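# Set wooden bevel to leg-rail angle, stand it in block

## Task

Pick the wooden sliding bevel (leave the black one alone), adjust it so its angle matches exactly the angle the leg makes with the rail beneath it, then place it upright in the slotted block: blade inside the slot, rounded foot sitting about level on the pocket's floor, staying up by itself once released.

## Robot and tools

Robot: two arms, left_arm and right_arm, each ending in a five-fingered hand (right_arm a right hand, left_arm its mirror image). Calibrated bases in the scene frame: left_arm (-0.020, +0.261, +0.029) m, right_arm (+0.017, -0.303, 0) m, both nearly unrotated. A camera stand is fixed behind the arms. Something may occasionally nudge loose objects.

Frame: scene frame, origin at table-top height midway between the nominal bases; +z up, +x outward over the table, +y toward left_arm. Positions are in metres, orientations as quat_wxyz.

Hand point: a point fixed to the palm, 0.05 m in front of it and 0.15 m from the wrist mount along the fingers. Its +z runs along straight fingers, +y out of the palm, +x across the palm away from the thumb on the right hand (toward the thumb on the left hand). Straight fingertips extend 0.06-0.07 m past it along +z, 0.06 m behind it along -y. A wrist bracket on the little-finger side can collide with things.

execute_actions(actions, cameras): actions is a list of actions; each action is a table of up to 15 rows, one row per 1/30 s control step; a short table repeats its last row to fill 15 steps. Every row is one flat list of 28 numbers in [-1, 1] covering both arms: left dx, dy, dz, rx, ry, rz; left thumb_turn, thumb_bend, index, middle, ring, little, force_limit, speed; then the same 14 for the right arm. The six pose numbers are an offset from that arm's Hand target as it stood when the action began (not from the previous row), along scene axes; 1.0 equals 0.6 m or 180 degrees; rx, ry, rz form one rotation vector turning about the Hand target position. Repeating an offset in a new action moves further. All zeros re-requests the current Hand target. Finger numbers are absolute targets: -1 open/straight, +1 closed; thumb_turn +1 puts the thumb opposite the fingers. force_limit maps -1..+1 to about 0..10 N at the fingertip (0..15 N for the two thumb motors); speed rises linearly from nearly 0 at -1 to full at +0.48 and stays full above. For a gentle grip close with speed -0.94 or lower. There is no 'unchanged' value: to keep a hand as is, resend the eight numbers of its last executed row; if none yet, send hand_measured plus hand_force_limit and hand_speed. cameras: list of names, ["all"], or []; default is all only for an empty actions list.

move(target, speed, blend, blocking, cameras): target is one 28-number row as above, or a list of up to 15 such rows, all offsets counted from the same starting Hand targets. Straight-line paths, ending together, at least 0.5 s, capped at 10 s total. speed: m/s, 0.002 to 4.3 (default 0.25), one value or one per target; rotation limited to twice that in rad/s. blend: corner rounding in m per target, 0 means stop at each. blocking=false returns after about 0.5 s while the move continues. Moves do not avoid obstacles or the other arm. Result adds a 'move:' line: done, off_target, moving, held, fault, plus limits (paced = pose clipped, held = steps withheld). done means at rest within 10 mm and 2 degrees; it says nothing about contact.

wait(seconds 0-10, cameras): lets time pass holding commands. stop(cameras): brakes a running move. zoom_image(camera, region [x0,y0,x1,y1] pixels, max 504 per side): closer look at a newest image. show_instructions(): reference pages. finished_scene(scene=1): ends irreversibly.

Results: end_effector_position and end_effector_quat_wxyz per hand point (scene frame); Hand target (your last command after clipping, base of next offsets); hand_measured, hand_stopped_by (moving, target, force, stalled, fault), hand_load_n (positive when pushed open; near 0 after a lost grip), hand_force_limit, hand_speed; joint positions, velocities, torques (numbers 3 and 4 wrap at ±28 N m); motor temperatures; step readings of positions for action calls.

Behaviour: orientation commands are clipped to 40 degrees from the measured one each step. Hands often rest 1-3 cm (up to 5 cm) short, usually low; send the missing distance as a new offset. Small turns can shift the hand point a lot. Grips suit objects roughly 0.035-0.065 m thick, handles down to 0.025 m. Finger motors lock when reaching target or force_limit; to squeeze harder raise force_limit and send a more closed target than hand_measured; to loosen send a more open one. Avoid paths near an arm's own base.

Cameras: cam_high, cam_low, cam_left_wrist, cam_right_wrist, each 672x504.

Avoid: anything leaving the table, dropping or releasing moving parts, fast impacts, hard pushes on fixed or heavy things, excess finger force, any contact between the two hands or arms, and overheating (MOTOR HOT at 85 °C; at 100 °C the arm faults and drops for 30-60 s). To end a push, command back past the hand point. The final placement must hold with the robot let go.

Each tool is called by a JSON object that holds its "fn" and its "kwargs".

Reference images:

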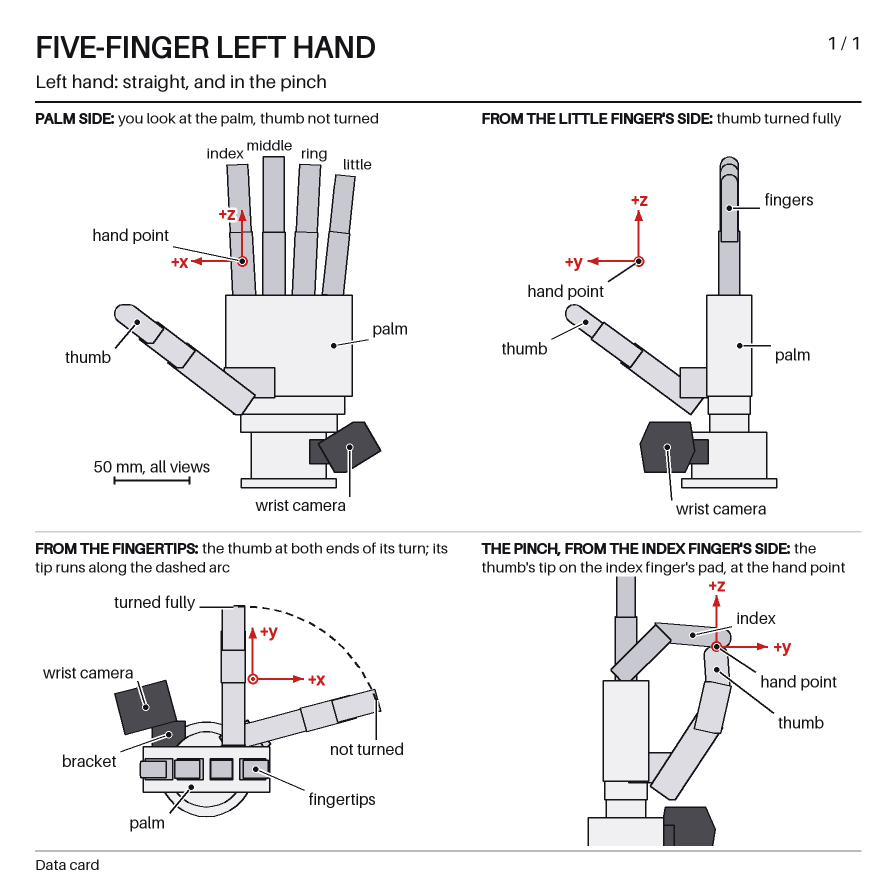

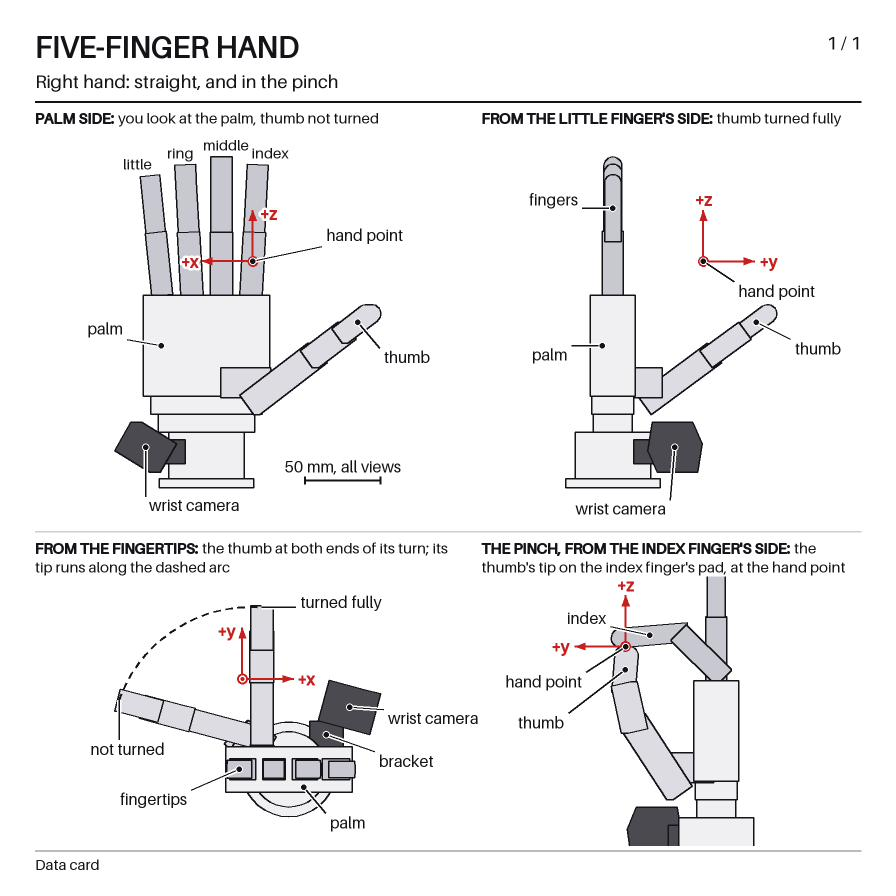

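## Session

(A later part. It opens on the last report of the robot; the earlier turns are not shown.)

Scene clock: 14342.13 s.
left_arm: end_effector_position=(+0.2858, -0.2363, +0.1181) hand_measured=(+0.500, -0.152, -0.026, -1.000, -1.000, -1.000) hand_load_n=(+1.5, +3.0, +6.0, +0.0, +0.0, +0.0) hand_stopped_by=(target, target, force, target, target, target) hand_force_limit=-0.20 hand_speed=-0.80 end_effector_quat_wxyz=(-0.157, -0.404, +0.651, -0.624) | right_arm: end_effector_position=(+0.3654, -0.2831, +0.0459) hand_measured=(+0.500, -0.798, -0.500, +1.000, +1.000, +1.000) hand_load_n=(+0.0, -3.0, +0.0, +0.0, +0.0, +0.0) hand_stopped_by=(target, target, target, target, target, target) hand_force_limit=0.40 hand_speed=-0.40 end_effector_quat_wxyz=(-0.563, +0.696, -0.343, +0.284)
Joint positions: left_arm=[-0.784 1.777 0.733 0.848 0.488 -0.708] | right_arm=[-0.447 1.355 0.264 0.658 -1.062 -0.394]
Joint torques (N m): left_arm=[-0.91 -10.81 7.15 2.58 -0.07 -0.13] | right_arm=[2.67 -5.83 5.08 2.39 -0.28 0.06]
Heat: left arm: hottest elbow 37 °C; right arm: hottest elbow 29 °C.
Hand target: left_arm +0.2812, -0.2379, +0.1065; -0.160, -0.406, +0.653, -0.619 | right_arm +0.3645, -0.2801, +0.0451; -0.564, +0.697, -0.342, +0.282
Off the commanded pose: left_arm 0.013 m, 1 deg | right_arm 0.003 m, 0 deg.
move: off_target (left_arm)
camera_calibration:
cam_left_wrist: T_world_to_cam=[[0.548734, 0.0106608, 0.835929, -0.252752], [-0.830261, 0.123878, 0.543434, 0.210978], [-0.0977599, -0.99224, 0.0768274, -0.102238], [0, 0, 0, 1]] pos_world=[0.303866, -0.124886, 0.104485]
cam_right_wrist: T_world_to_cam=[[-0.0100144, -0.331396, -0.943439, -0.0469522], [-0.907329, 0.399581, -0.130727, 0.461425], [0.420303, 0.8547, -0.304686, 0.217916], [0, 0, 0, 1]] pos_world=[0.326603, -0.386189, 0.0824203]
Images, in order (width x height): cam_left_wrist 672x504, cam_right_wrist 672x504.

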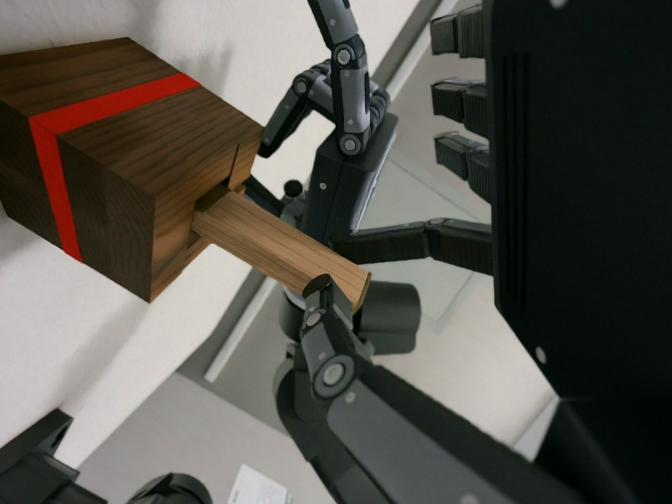

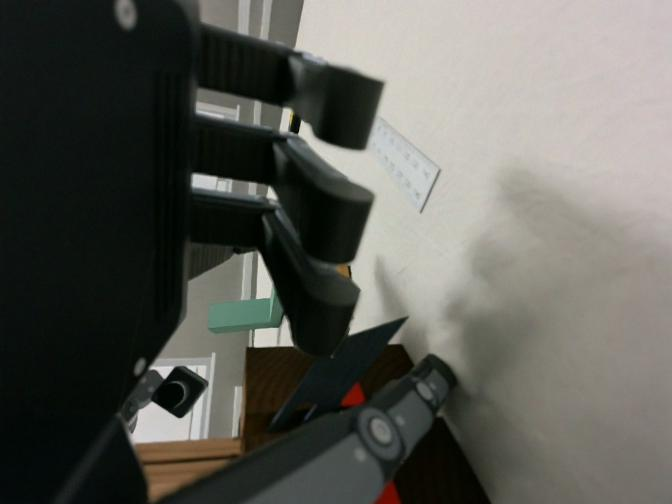

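{"fn": "move", "kwargs": {"target": [[0, 0, 0, 0, 0, 0, 0.5, -0.15, 0.25, -1, -1, -1, -0.2, -0.8, -0.0667, -0.05, 0, 0, 0, 0, 0.5, -0.8, -0.5, 1, 1, 1, 0.4, -0.2],[0, 0, 0, 0, 0, 0, 0.5, -0.15, 0.25, -1, -1, -1, -0.2, -0.8, -0.1577, -0.216, 0.127, 0, 0, 0, 0.5, -0.8, -0.5, 1, 1, 1, 0.4, -0.2],[0, 0, 0, 0, 0, 0, 0.5, -0.15, 0.25, -1, -1, -1, -0.2, -0.8, -0.1577, -0.216, 0.127, 0, 0, 0, -1, -1, -1, -1, -1, -1, 0.4, -0.2]], "speed": [0.06, 0.12, 0.1], "blend": [0.01, 0, 0], "cameras": ["cam_low", "cam_right_wrist", "cam_left_wrist"]}}

{"fn": "zoom_image", "kwargs": {"camera": "cam_right_wrist", "region": [330, 220, 440, 360]}}

{"fn": "zoom_image", "kwargs": {"camera": "cam_right_wrist", "region": [245, 240, 355, 330]}}

{"fn": "zoom_image", "kwargs": {"camera": "cam_right_wrist", "region": [352, 222, 412, 277]}}

Scene clock: 14371.10 s.
left_arm: end_effector_position=(+0.2858, -0.2363, +0.1181) hand_measured=(+0.500, -0.152, -0.026, -1.000, -1.000, -1.000) hand_load_n=(+1.5, +2.5, +6.0, +0.0, +0.0, +0.0) hand_stopped_by=(target, target, force, target, target, target) hand_force_limit=-0.20 hand_speed=-0.80 end_effector_quat_wxyz=(-0.157, -0.404, +0.651, -0.624) | right_arm: end_effector_position=(+0.2634, -0.4003, +0.1164) hand_measured=(-1.000, -1.000, -1.000, -1.000, -1.000, -1.000) hand_load_n=(+0.0, +0.0, +0.0, +0.0, +0.0, +0.0) hand_stopped_by=(target, target, target, target, target, target) hand_force_limit=0.40 hand_speed=-0.20 end_effector_quat_wxyz=(-0.558, +0.694, -0.359, +0.282)
Joint positions: left_arm=[-0.784 1.777 0.733 0.848 0.488 -0.708] | right_arm=[-1.063 1.311 0.657 -1.436 -1.315 -2.094]
Joint torques (N m): left_arm=[-0.91 -10.81 7.15 2.58 -0.07 -0.13] | right_arm=[2.78 -5.07 9.87 -0.79 -0.67 -0.05]
Heat: left arm: hottest elbow 36 °C; right arm: hottest elbow 29 °C.
Hand target: left_arm +0.2812, -0.2379, +0.1065; -0.160, -0.406, +0.653, -0.619 | right_arm +0.2699, -0.4099, +0.1213; -0.564, +0.697, -0.342, +0.282
Off the commanded pose: left_arm 0.013 m, 1 deg | right_arm 0.012 m, 2 deg.
joint sent to its limit (right arm) — joint 6 (wrist roll), lower limit. The joint targets still meet the commanded pose.
move: off_target (left_arm, right_arm); target 3's new numbers were sent with right_arm's hand 0.012 m and 2 deg from that target
camera_calibration:
cam_left_wrist: T_world_to_cam=[[0.548734, 0.0106608, 0.835929, -0.252752], [-0.830261, 0.123878, 0.543434, 0.210978], [-0.0977599, -0.99224, 0.0768274, -0.102238], [0, 0, 0, 1]] pos_world=[0.303866, -0.124886, 0.104485]
cam_right_wrist: T_world_to_cam=[[-0.0401646, -0.325058, -0.944841, -0.00966296], [-0.900434, 0.421679, -0.106796, 0.42922], [0.433134, 0.846477, -0.30963, 0.376319], [0, 0, 0, 1]] pos_world=[0.2231, -0.50268, 0.153229]
Images, in order (width x height): cam_low 672x504, cam_left_wrist 672x504, cam_right_wrist 672x504.

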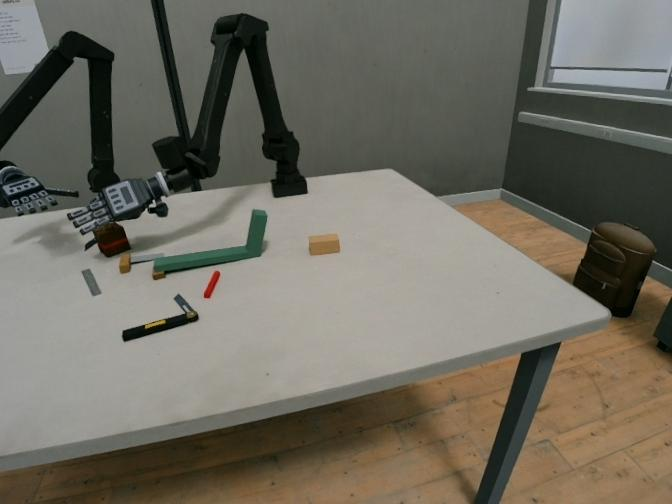

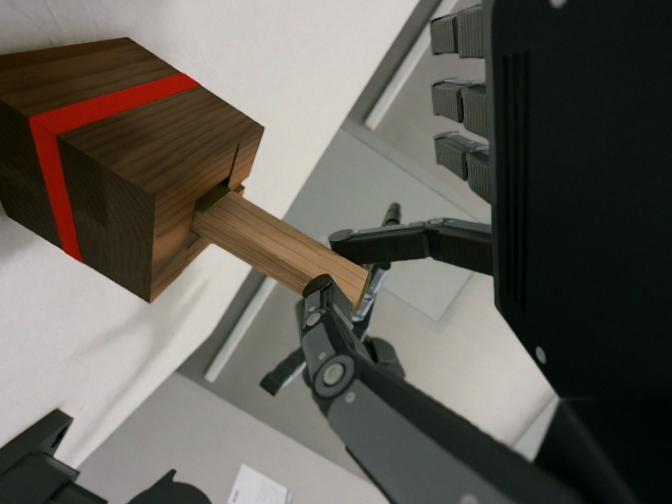

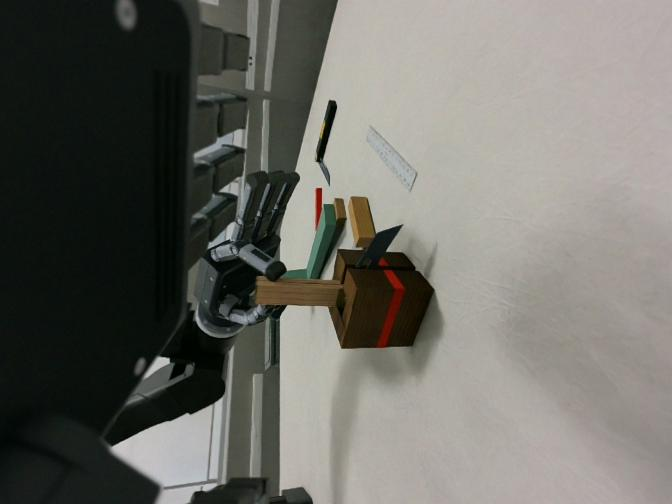

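Scaled by 3.600 from the camera's 672x504 image, which has a finer 960x720 frame.

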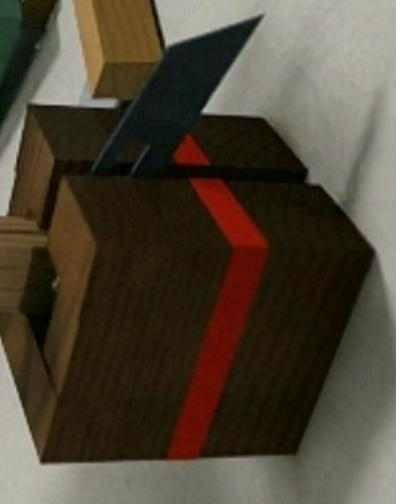

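Scaled by 4.582 from the camera's 672x504 image, which has a finer 960x720 frame.

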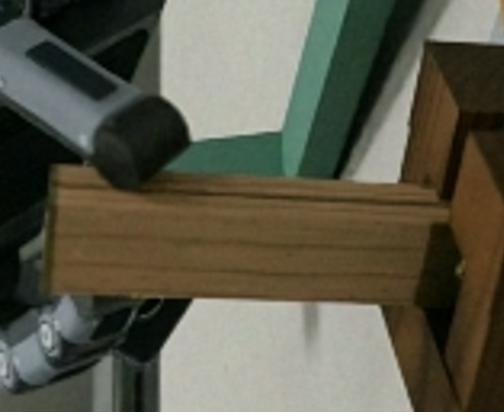

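Scaled by 8.400 from the camera's 672x504 image, which has a finer 960x720 frame.

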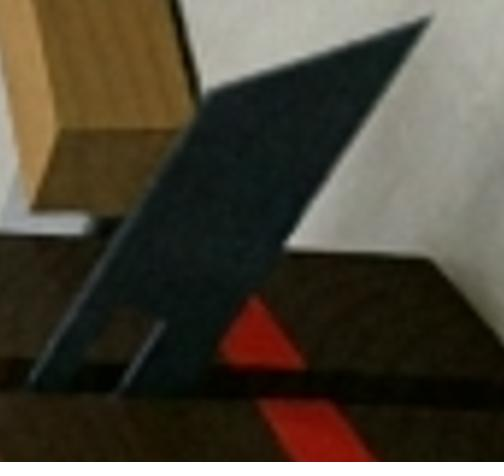

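{"fn": "zoom_image", "kwargs": {"camera": "cam_right_wrist", "region": [250, 270, 300, 310]}}

{"fn": "zoom_image", "kwargs": {"camera": "cam_right_wrist", "region": [300, 270, 350, 310]}}

{"fn": "zoom_image", "kwargs": {"camera": "cam_right_wrist", "region": [350, 220, 410, 270]}}

{"fn": "zoom_image", "kwargs": {"camera": "cam_right_wrist", "region": [330, 240, 390, 300]}}

{"fn": "zoom_image", "kwargs": {"camera": "cam_right_wrist", "region": [385, 240, 445, 300]}}

{"fn": "zoom_image", "kwargs": {"camera": "cam_right_wrist", "region": [385, 295, 445, 355]}}

{"fn": "zoom_image", "kwargs": {"camera": "cam_right_wrist", "region": [325, 295, 385, 355]}}

Scaled by 10.080 from the camera's 672x504 image, which has a finer 960x720 frame.

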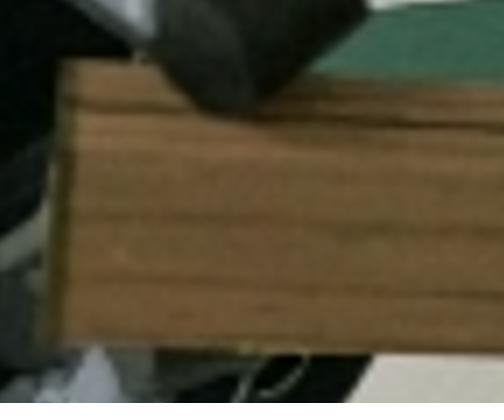

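Scaled by 10.080 from the camera's 672x504 image, which has a finer 960x720 frame.

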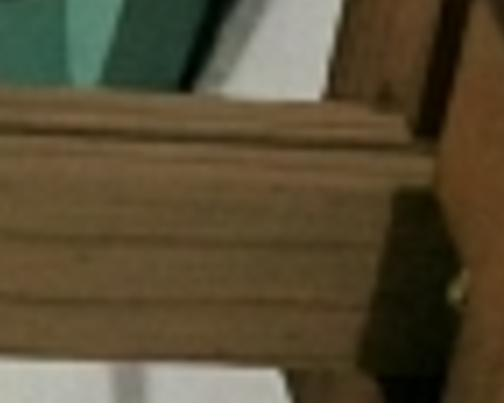

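Scaled by 8.400 from the camera's 672x504 image, which has a finer 960x720 frame.

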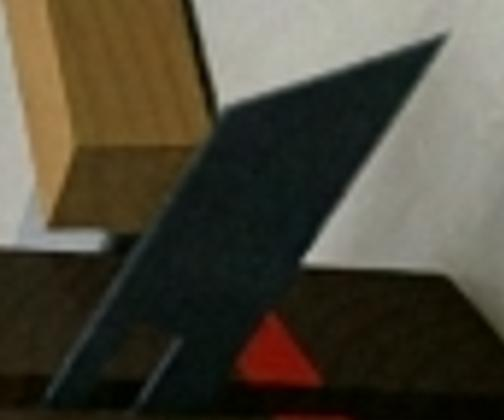

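Scaled by 8.400 from the camera's 672x504 image, which has a finer 960x720 frame.

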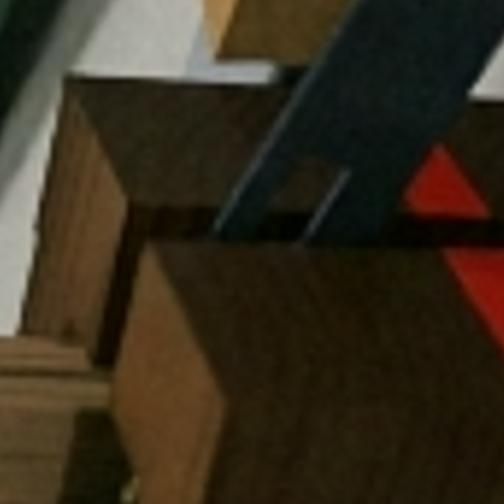

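Scaled by 8.400 from the camera's 672x504 image, which has a finer 960x720 frame.

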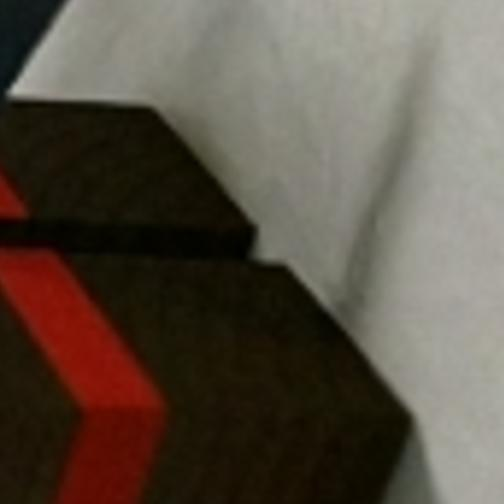

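Scaled by 8.400 from the camera's 672x504 image, which has a finer 960x720 frame.

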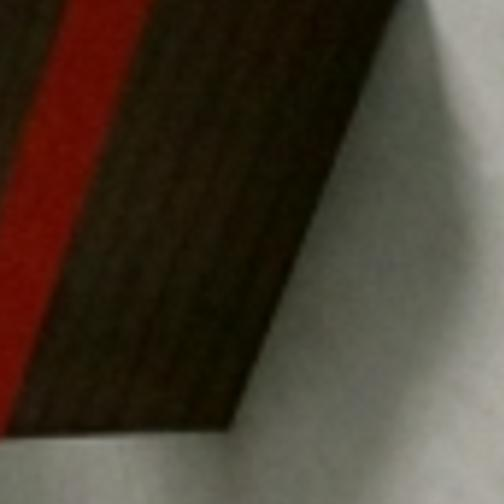

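Scaled by 8.400 from the camera's 672x504 image, which has a finer 960x720 frame.

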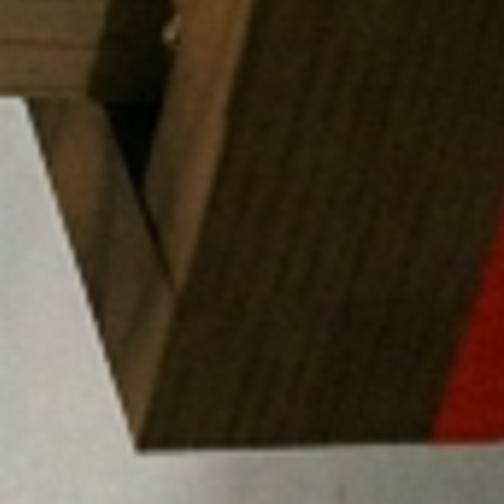

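{"fn": "move", "kwargs": {"target": [0, 0, 0, 0, 0, 0, 0.5, -0.15, 0.25, -1, -1, -1, -0.2, -0.8, 0.04, 0.0467, -0.02, 0, 0, 0, -1, -1, -1, -1, -1, -1, 0.4, -0.2], "speed": 0.06, "cameras": ["cam_right_wrist"]}}

Scene clock: 14520.10 s.
left_arm: end_effector_position=(+0.2858, -0.2363, +0.1181) hand_measured=(+0.500, -0.152, -0.026, -1.000, -1.000, -1.000) hand_load_n=(+1.5, +2.5, +6.0, +0.0, +0.0, +0.0) hand_stopped_by=(target, target, force, target, target, target) hand_force_limit=-0.20 hand_speed=-0.80 end_effector_quat_wxyz=(-0.157, -0.404, +0.651, -0.624) | right_arm: end_effector_position=(+0.2960, -0.3881, +0.1119) hand_measured=(-1.000, -1.000, -1.000, -1.000, -1.000, -1.000) hand_load_n=(+0.0, +0.0, -0.5, +0.0, +0.0, +0.0) hand_stopped_by=(target, target, target, target, target, target) hand_force_limit=0.40 hand_speed=-0.20 end_effector_quat_wxyz=(-0.564, +0.695, -0.343, +0.286)
Joint positions: left_arm=[-0.784 1.777 0.733 0.848 0.488 -0.708] | right_arm=[-0.937 1.247 0.609 -1.029 -1.368 -1.679]
Joint torques (N m): left_arm=[-0.91 -10.81 7.15 2.58 -0.08 -0.13] | right_arm=[2.78 -7.06 5.68 0.9 -0.79 0.14]
Heat: left arm: hottest elbow 36 °C; right arm: hottest elbow 33 °C.
Hand target: left_arm +0.2812, -0.2379, +0.1065; -0.160, -0.406, +0.653, -0.619 | right_arm +0.2939, -0.3817, +0.1093; -0.564, +0.697, -0.342, +0.282
Off the commanded pose: left_arm 0.013 m, 1 deg | right_arm 0.007 m, 0 deg.
move: off_target (left_arm)
camera_calibration:
cam_right_wrist: T_world_to_cam=[[-0.0077931, -0.329259, -0.944208, -0.0199676], [-0.905973, 0.401997, -0.132705, 0.449754], [0.423263, 0.854393, -0.301432, 0.355591], [0, 0, 0, 1]] pos_world=[0.256801, -0.491189, 0.148017]
Images, in order (width x height): cam_right_wrist 672x504.

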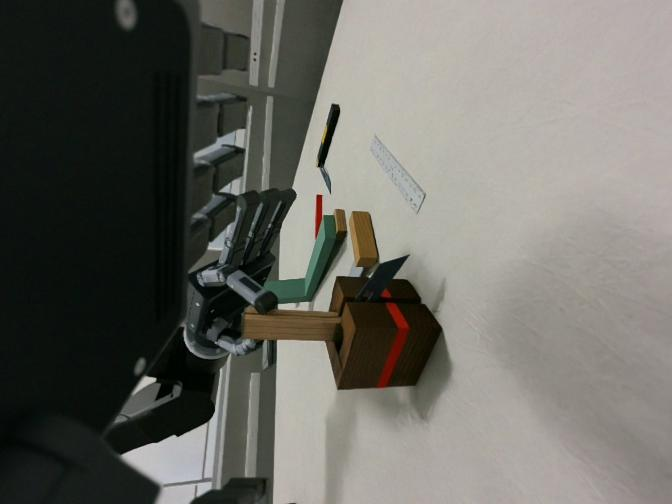

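{"fn": "move", "kwargs": {"target": [0, 0, 0, 0, 0, 0, 0.5, -0.15, 0.25, -1, -1, -1, -0.2, -0.8, -0.05, 0.0667, -0.01, 0, 0, 0, -1, -1, -1, -1, -1, -1, 0.4, -0.2], "speed": 0.06, "cameras": ["cam_right_wrist"]}}

Scene clock: 14531.33 s.
left_arm: end_effector_position=(+0.2858, -0.2363, +0.1181) hand_measured=(+0.500, -0.152, -0.026, -1.000, -1.000, -1.000) hand_load_n=(+1.5, +3.0, +6.5, +0.0, +0.0, +0.0) hand_stopped_by=(target, target, force, target, target, target) hand_force_limit=-0.20 hand_speed=-0.80 end_effector_quat_wxyz=(-0.157, -0.404, +0.651, -0.624) | right_arm: end_effector_position=(+0.2686, -0.3501, +0.1057) hand_measured=(-1.000, -1.000, -1.000, -1.000, -1.000, -1.000) hand_load_n=(-0.5, +0.0, +0.0, +0.0, +0.0, +0.0) hand_stopped_by=(target, target, target, target, target, target) hand_force_limit=0.40 hand_speed=-0.20 end_effector_quat_wxyz=(-0.560, +0.698, -0.338, +0.292)
Joint positions: left_arm=[-0.784 1.777 0.733 0.848 0.488 -0.708] | right_arm=[-0.937 1.1 0.485 -1.032 -1.367 -1.678]
Joint torques (N m): left_arm=[-0.91 -10.75 7.15 2.58 -0.07 -0.13] | right_arm=[2.67 -4.95 5.76 -0.1 -0.77 0.1]
Heat: left arm: hottest elbow 36 °C; right arm: hottest elbow 32 °C.
Hand target: left_arm +0.2812, -0.2379, +0.1065; -0.160, -0.406, +0.653, -0.619 | right_arm +0.2638, -0.3417, +0.1032; -0.564, +0.697, -0.342, +0.282
Off the commanded pose: left_arm 0.013 m, 1 deg | right_arm 0.010 m, 1 deg.
move: off_target (left_arm)
camera_calibration:
cam_right_wrist: T_world_to_cam=[[0.00195001, -0.34399, -0.938971, -0.0218718], [-0.904507, 0.399823, -0.148353, 0.40943], [0.426454, 0.849595, -0.310362, 0.331286], [0, 0, 0, 1]] pos_world=[0.229096, -0.452682, 0.143021]
Images, in order (width x height): cam_right_wrist 672x504.

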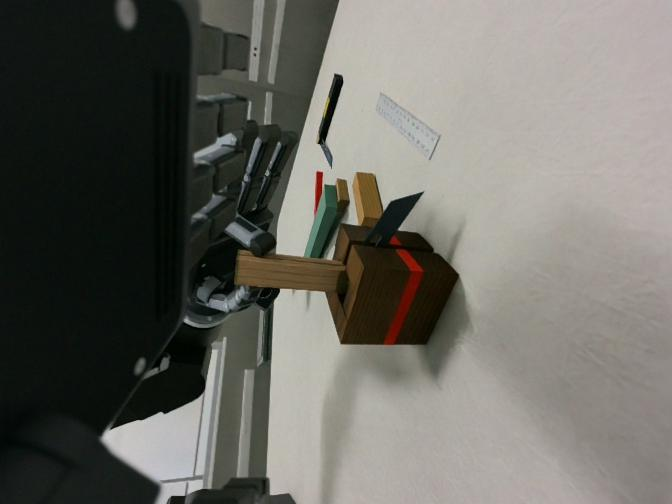

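Good view. Zooming for precise measurement.

{"fn": "zoom_image", "kwargs": {"camera": "cam_right_wrist", "region": [230, 240, 290, 300]}}

{"fn": "zoom_image", "kwargs": {"camera": "cam_right_wrist", "region": [290, 240, 350, 300]}}

{"fn": "zoom_image", "kwargs": {"camera": "cam_right_wrist", "region": [365, 188, 425, 248]}}

{"fn": "zoom_image", "kwargs": {"camera": "cam_right_wrist", "region": [330, 215, 390, 275]}}

{"fn": "zoom_image", "kwargs": {"camera": "cam_right_wrist", "region": [405, 225, 465, 285]}}

{"fn": "zoom_image", "kwargs": {"camera": "cam_right_wrist", "region": [400, 295, 460, 355]}}

{"fn": "zoom_image", "kwargs": {"camera": "cam_right_wrist", "region": [325, 295, 385, 355]}}

Scaled by 8.400 from the camera's 672x504 image, which has a finer 960x720 frame.

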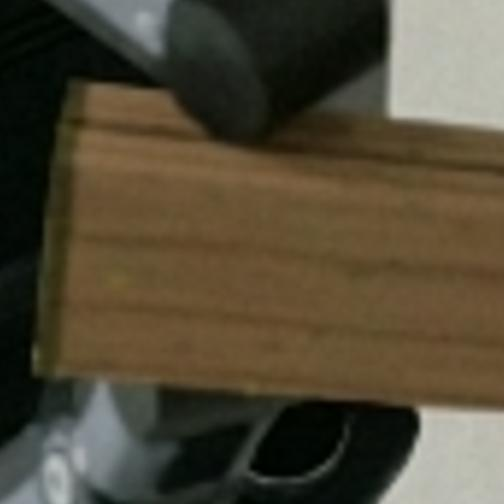

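Scaled by 8.400 from the camera's 672x504 image, which has a finer 960x720 frame.

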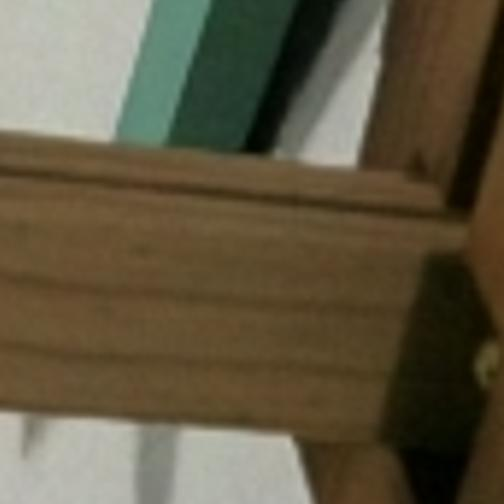

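Scaled by 8.400 from the camera's 672x504 image, which has a finer 960x720 frame.

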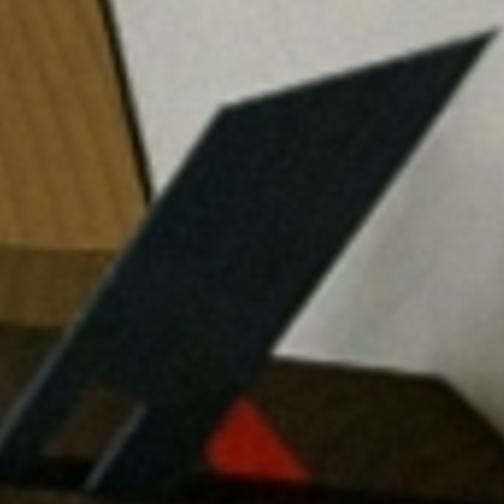

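Scaled by 8.400 from the camera's 672x504 image, which has a finer 960x720 frame.

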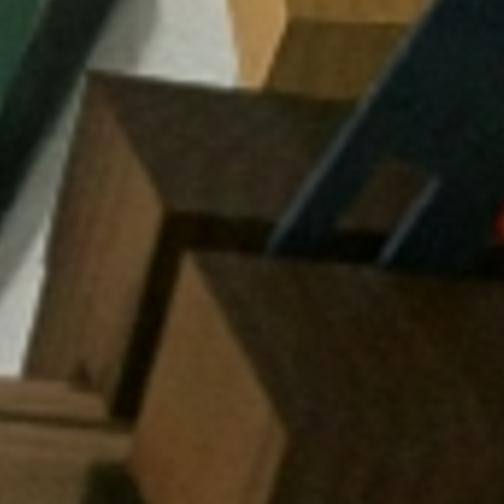

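Scaled by 8.400 from the camera's 672x504 image, which has a finer 960x720 frame.

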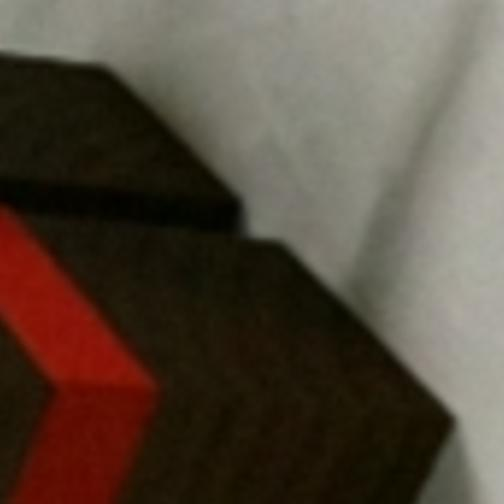

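Scaled by 8.400 from the camera's 672x504 image, which has a finer 960x720 frame.

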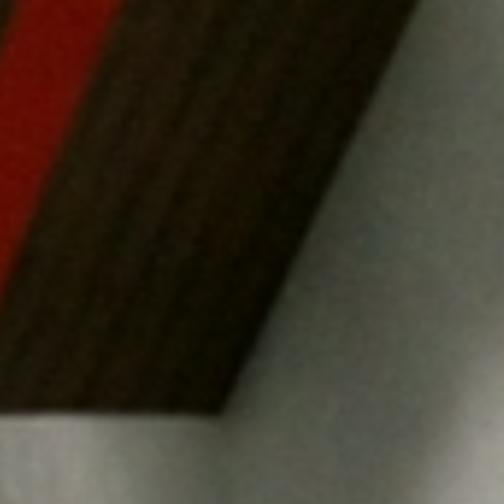

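Scaled by 8.400 from the camera's 672x504 image, which has a finer 960x720 frame.

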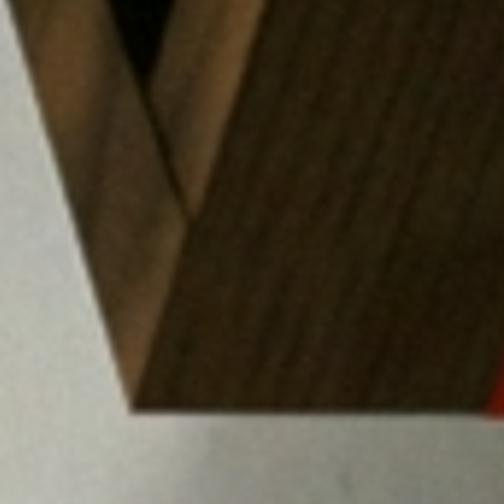

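{"fn": "move", "kwargs": {"target": [[0, 0, 0.0117, 0, 0, 0, 0.5, -0.15, 0.25, -1, -1, -1, -0.2, -0.8, 0, 0, 0, 0, 0, 0, -1, -1, -1, -1, -1, -1, 0.4, -0.2],[0, 0, 0.0117, 0, 0, 0, 0.5, -0.22, -0.08, -1, -1, -1, -0.2, -0.85, 0, 0, 0, 0, 0, 0, -1, -1, -1, -1, -1, -1, 0.4, -0.2]], "speed": 0.03, "cameras": ["cam_right_wrist", "cam_left_wrist"]}}

Scene clock: 14654.33 s.
left_arm: end_effector_position=(+0.2863, -0.2362, +0.1180) hand_measured=(+0.500, -0.220, -0.080, -1.000, -1.000, -1.000) hand_load_n=(-0.5, +0.0, +0.0, +0.0, +0.0, +0.0) hand_stopped_by=(target, target, target, target, target, target) hand_force_limit=-0.20 hand_speed=-0.85 end_effector_quat_wxyz=(-0.156, -0.405, +0.650, -0.624) | right_arm: end_effector_position=(+0.2686, -0.3501, +0.1057) hand_measured=(-1.000, -1.000, -1.000, -1.000, -1.000, -1.000) hand_load_n=(+0.0, +0.0, +0.0, +0.0, -0.5, +0.0) hand_stopped_by=(target, target, target, target, target, target) hand_force_limit=0.40 hand_speed=-0.20 end_effector_quat_wxyz=(-0.560, +0.698, -0.338, +0.292)
Joint positions: left_arm=[-0.784 1.777 0.733 0.848 0.486 -0.708] | right_arm=[-0.937 1.1 0.485 -1.032 -1.367 -1.678]
Joint torques (N m): left_arm=[-0.97 -12.45 7.3 1.77 0.01 -0.13] | right_arm=[2.67 -4.89 5.83 -0.03 -0.79 0.1]
Heat: left arm: hottest elbow 36 °C; right arm: hottest elbow 28 °C.
Hand target: left_arm +0.2811, -0.2379, +0.1135; -0.160, -0.406, +0.653, -0.619 | right_arm +0.2639, -0.3418, +0.1033; -0.564, +0.697, -0.342, +0.282
Off the commanded pose: left_arm 0.007 m, 1 deg | right_arm 0.010 m, 1 deg.
move: done
camera_calibration:
cam_left_wrist: T_world_to_cam=[[0.548479, 0.0115749, 0.836084, -0.252689], [-0.830685, 0.121824, 0.543251, 0.211026], [-0.0955667, -0.992484, 0.0764328, -0.102776], [0, 0, 0, 1]] pos_world=[0.304069, -0.124786, 0.104485]
cam_right_wrist: T_world_to_cam=[[0.00195001, -0.34399, -0.938971, -0.0218718], [-0.904507, 0.399823, -0.148353, 0.40943], [0.426454, 0.849595, -0.310362, 0.331286], [0, 0, 0, 1]] pos_world=[0.229096, -0.452682, 0.143021]
Images, in order (width x height): cam_left_wrist 672x504, cam_right_wrist 672x504.

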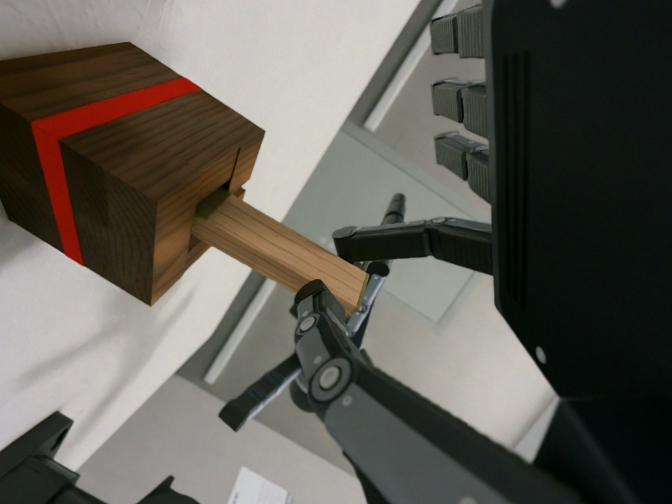

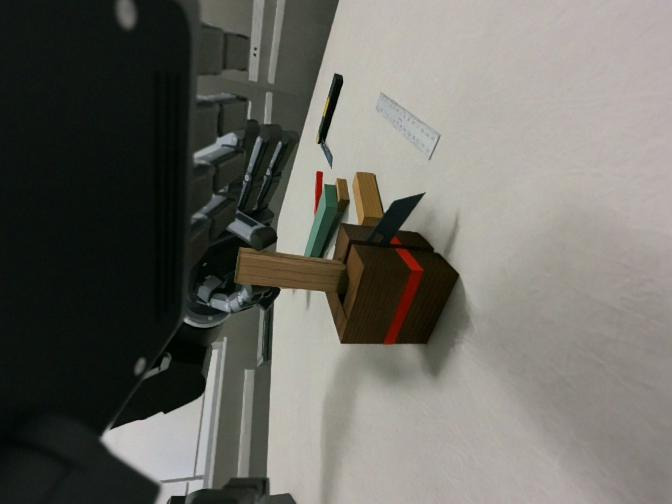

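{"fn": "move", "kwargs": {"target": [[0, 0, 0, 0, 0, 0, 0.5, -0.5, -0.8, -1, -1, -1, -0.2, -0.7, 0, 0, 0, 0, 0, 0, -1, -1, -1, -1, -1, -1, 0.4, -0.2],[0.07, 0.02, 0.09, 0, 0, 0, 0.5, -0.5, -0.8, -1, -1, -1, -0.2, -0.7, 0, 0, 0, 0, 0, 0, -1, -1, -1, -1, -1, -1, 0.4, -0.2],[0.0, 0.25, 0.2, 0, 0, 0, 0.5, -0.5, -0.8, -1, -1, -1, -0.2, -0.7, 0, 0, 0, 0, 0, 0, -1, -1, -1, -1, -1, -1, 0.4, -0.2]], "speed": [0.03, 0.04, 0.12], "cameras": ["cam_right_wrist", "cam_left_wrist", "cam_low"]}}

Scene clock: 14674.60 s.
left_arm: end_effector_position=(+0.2820, -0.0940, +0.2391) hand_measured=(+0.500, -0.500, -0.800, -1.000, -1.000, -1.000) hand_load_n=(+0.0, +0.0, +0.0, +0.0, +0.0, +0.0) hand_stopped_by=(target, target, target, target, target, target) hand_force_limit=-0.20 hand_speed=-0.70 end_effector_quat_wxyz=(-0.164, -0.402, +0.651, -0.623) | right_arm: end_effector_position=(+0.2686, -0.3501, +0.1057) hand_measured=(-1.000, -1.000, -1.000, -1.000, -1.000, -1.000) hand_load_n=(+0.0, +0.0, +0.0, +0.0, -0.5, +0.0) hand_stopped_by=(target, target, target, target, target, target) hand_force_limit=0.40 hand_speed=-0.20 end_effector_quat_wxyz=(-0.560, +0.698, -0.338, +0.292)
Joint positions: left_arm=[-0.486 1.259 0.608 0.406 0.792 -0.634] | right_arm=[-0.937 1.1 0.485 -1.032 -1.367 -1.678]
Joint torques (N m): left_arm=[0.62 -8.35 9.24 1.16 0.22 0.06] | right_arm=[2.67 -4.95 5.83 -0.03 -0.79 0.1]
Heat: left arm: hottest elbow 36 °C; right arm: hottest elbow 28 °C.
Hand target: left_arm +0.2812, -0.0879, +0.2336; -0.159, -0.406, +0.653, -0.619 | right_arm +0.2639, -0.3418, +0.1033; -0.564, +0.697, -0.342, +0.282
Off the commanded pose: left_arm 0.008 m, 1 deg | right_arm 0.010 m, 1 deg.
move: done
camera_calibration:
cam_left_wrist: T_world_to_cam=[[0.555237, 0.00884188, 0.831645, -0.354311], [-0.82466, 0.135611, 0.549131, 0.122587], [-0.107925, -0.990723, 0.0825877, 0.0308956], [0, 0, 0, 1]] pos_world=[0.301154, 0.0171176, 0.224793]
cam_right_wrist: T_world_to_cam=[[0.00195001, -0.34399, -0.938971, -0.0218718], [-0.904507, 0.399823, -0.148353, 0.40943], [0.426454, 0.849595, -0.310362, 0.331286], [0, 0, 0, 1]] pos_world=[0.229096, -0.452682, 0.143021]
Images, in order (width x height): cam_low 672x504, cam_left_wrist 672x504, cam_right_wrist 672x504.

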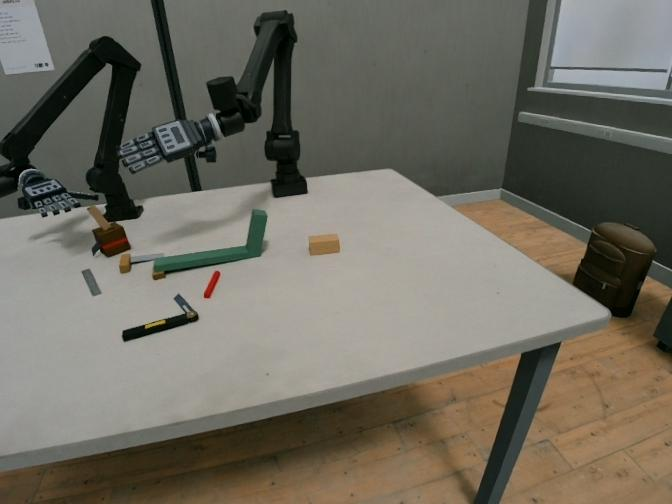

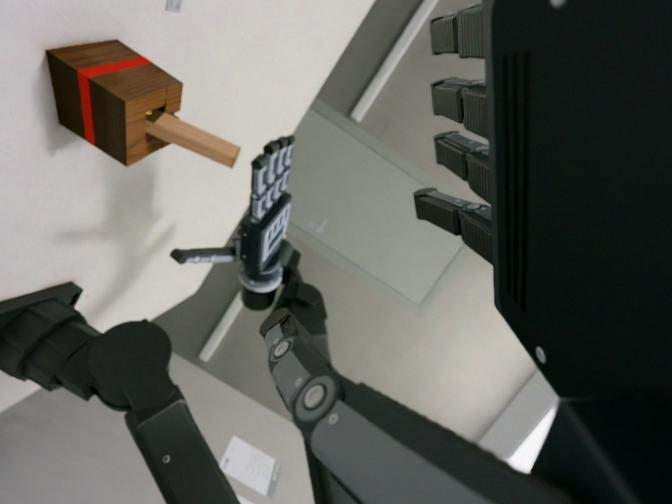

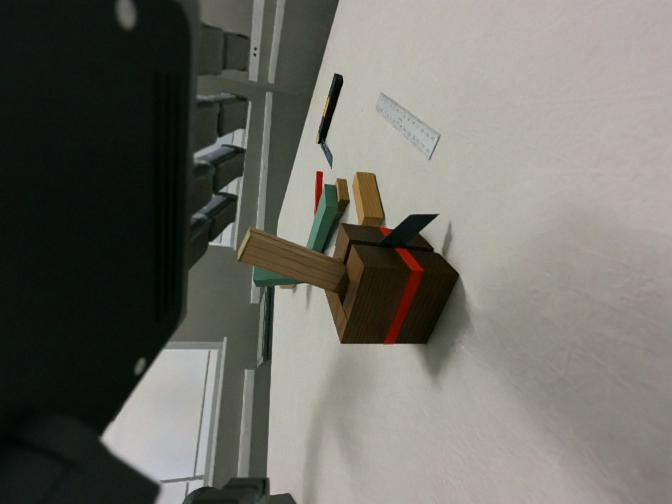

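{"fn": "execute_actions", "kwargs": {"actions": [], "cameras": ["all"]}}

{"fn": "zoom_image", "kwargs": {"camera": "cam_right_wrist", "region": [200, 150, 520, 390]}}

{"fn": "zoom_image", "kwargs": {"camera": "cam_low", "region": [50, 170, 170, 290]}}

Scene clock: 14725.83 s.
left_arm: end_effector_position=(+0.2820, -0.0940, +0.2391) hand_measured=(+0.500, -0.500, -0.800, -1.000, -1.000, -1.000) hand_load_n=(+0.0, +0.0, +0.0, +0.0, +0.0, +0.0) hand_stopped_by=(target, target, target, target, target, target) hand_force_limit=-0.20 hand_speed=-0.70 end_effector_quat_wxyz=(-0.163, -0.402, +0.651, -0.623) | right_arm: end_effector_position=(+0.2686, -0.3501, +0.1057) hand_measured=(-1.000, -1.000, -1.000, -1.000, -1.000, -1.000) hand_load_n=(+0.0, +0.0, +0.0, +0.0, -0.5, +0.0) hand_stopped_by=(target, target, target, target, target, target) hand_force_limit=0.40 hand_speed=-0.20 end_effector_quat_wxyz=(-0.560, +0.698, -0.338, +0.292)
Joint positions: left_arm=[-0.486 1.259 0.608 0.406 0.792 -0.633] | right_arm=[-0.937 1.1 0.485 -1.032 -1.367 -1.678]
Joint velocities: within noise
Joint torques (N m): left_arm=[0.62 -8.41 9.25 1.21 0.22 0.06] | right_arm=[2.67 -4.89 5.81 -0.05 -0.8 0.1]
Motor temperatures (°C): left_arm=[21 25 38 21 22 20] | right_arm=[21 23 27 23 23 21]
Heat: left arm: hottest elbow 38 °C; right arm: hottest elbow 27 °C.
Hand target: left_arm +0.2812, -0.0879, +0.2336; -0.159, -0.406, +0.653, -0.619 | right_arm +0.2639, -0.3418, +0.1033; -0.564, +0.697, -0.342, +0.282
Off the commanded pose: left_arm 0.008 m, 1 deg | right_arm 0.010 m, 1 deg.
camera_calibration:
cam_left_wrist: T_world_to_cam=[[0.554602, 0.00858381, 0.832071, -0.354211], [-0.82506, 0.13561, 0.54853, 0.122843], [-0.108129, -0.990725, 0.082292, 0.0310236], [0, 0, 0, 1]] pos_world=[0.301154, 0.0171175, 0.224793]
cam_right_wrist: T_world_to_cam=[[0.00195001, -0.34399, -0.938971, -0.0218718], [-0.904507, 0.399823, -0.148353, 0.40943], [0.426454, 0.849595, -0.310362, 0.331286], [0, 0, 0, 1]] pos_world=[0.229096, -0.452682, 0.143021]

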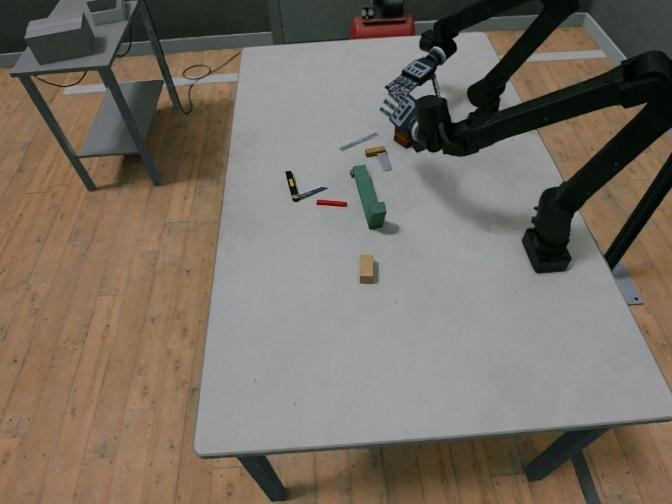

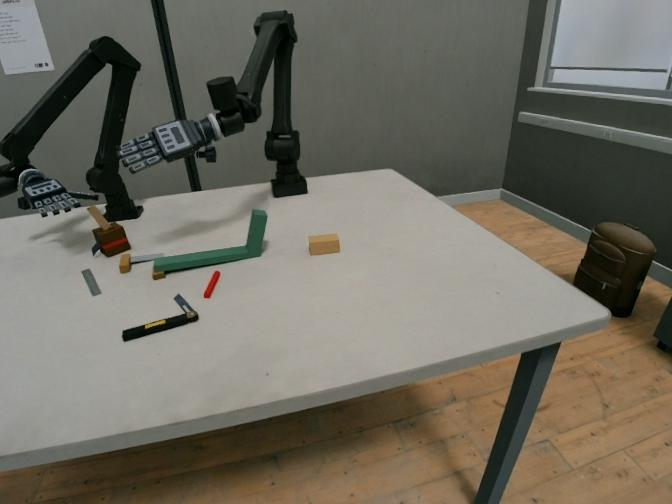

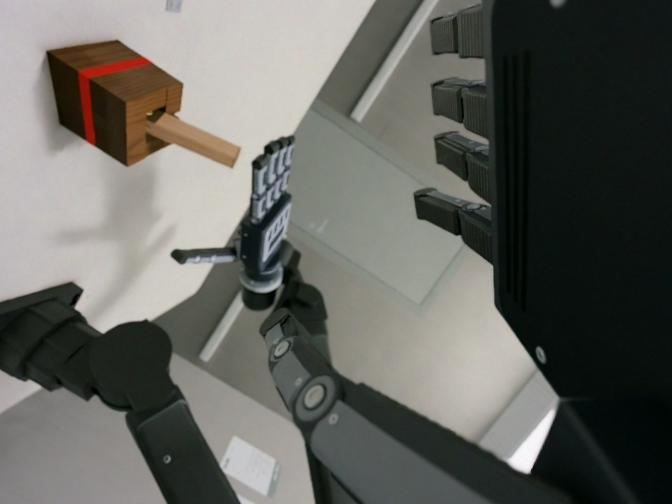

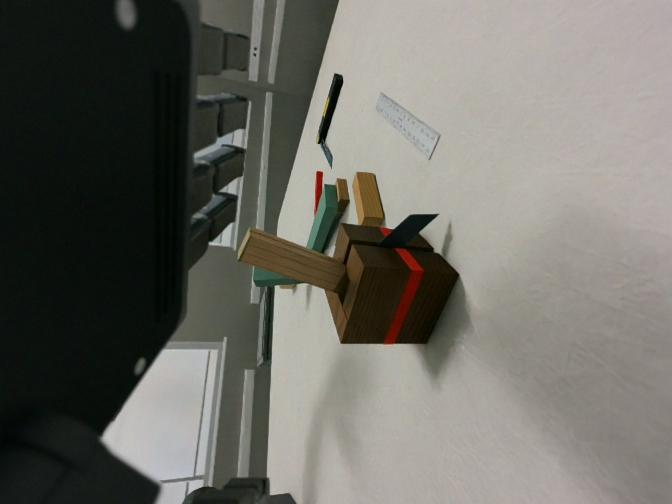

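Scaled by 1.575 from the camera's 672x504 image, which has a finer 960x720 frame.

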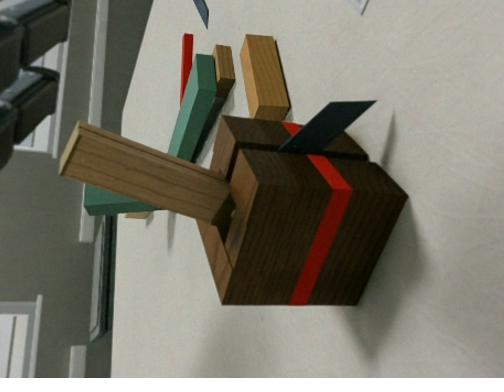

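Scaled by 4.200 from the camera's 672x504 image, which has a finer 960x720 frame.

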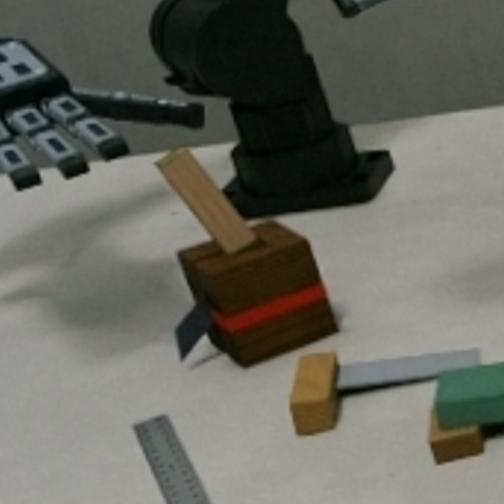

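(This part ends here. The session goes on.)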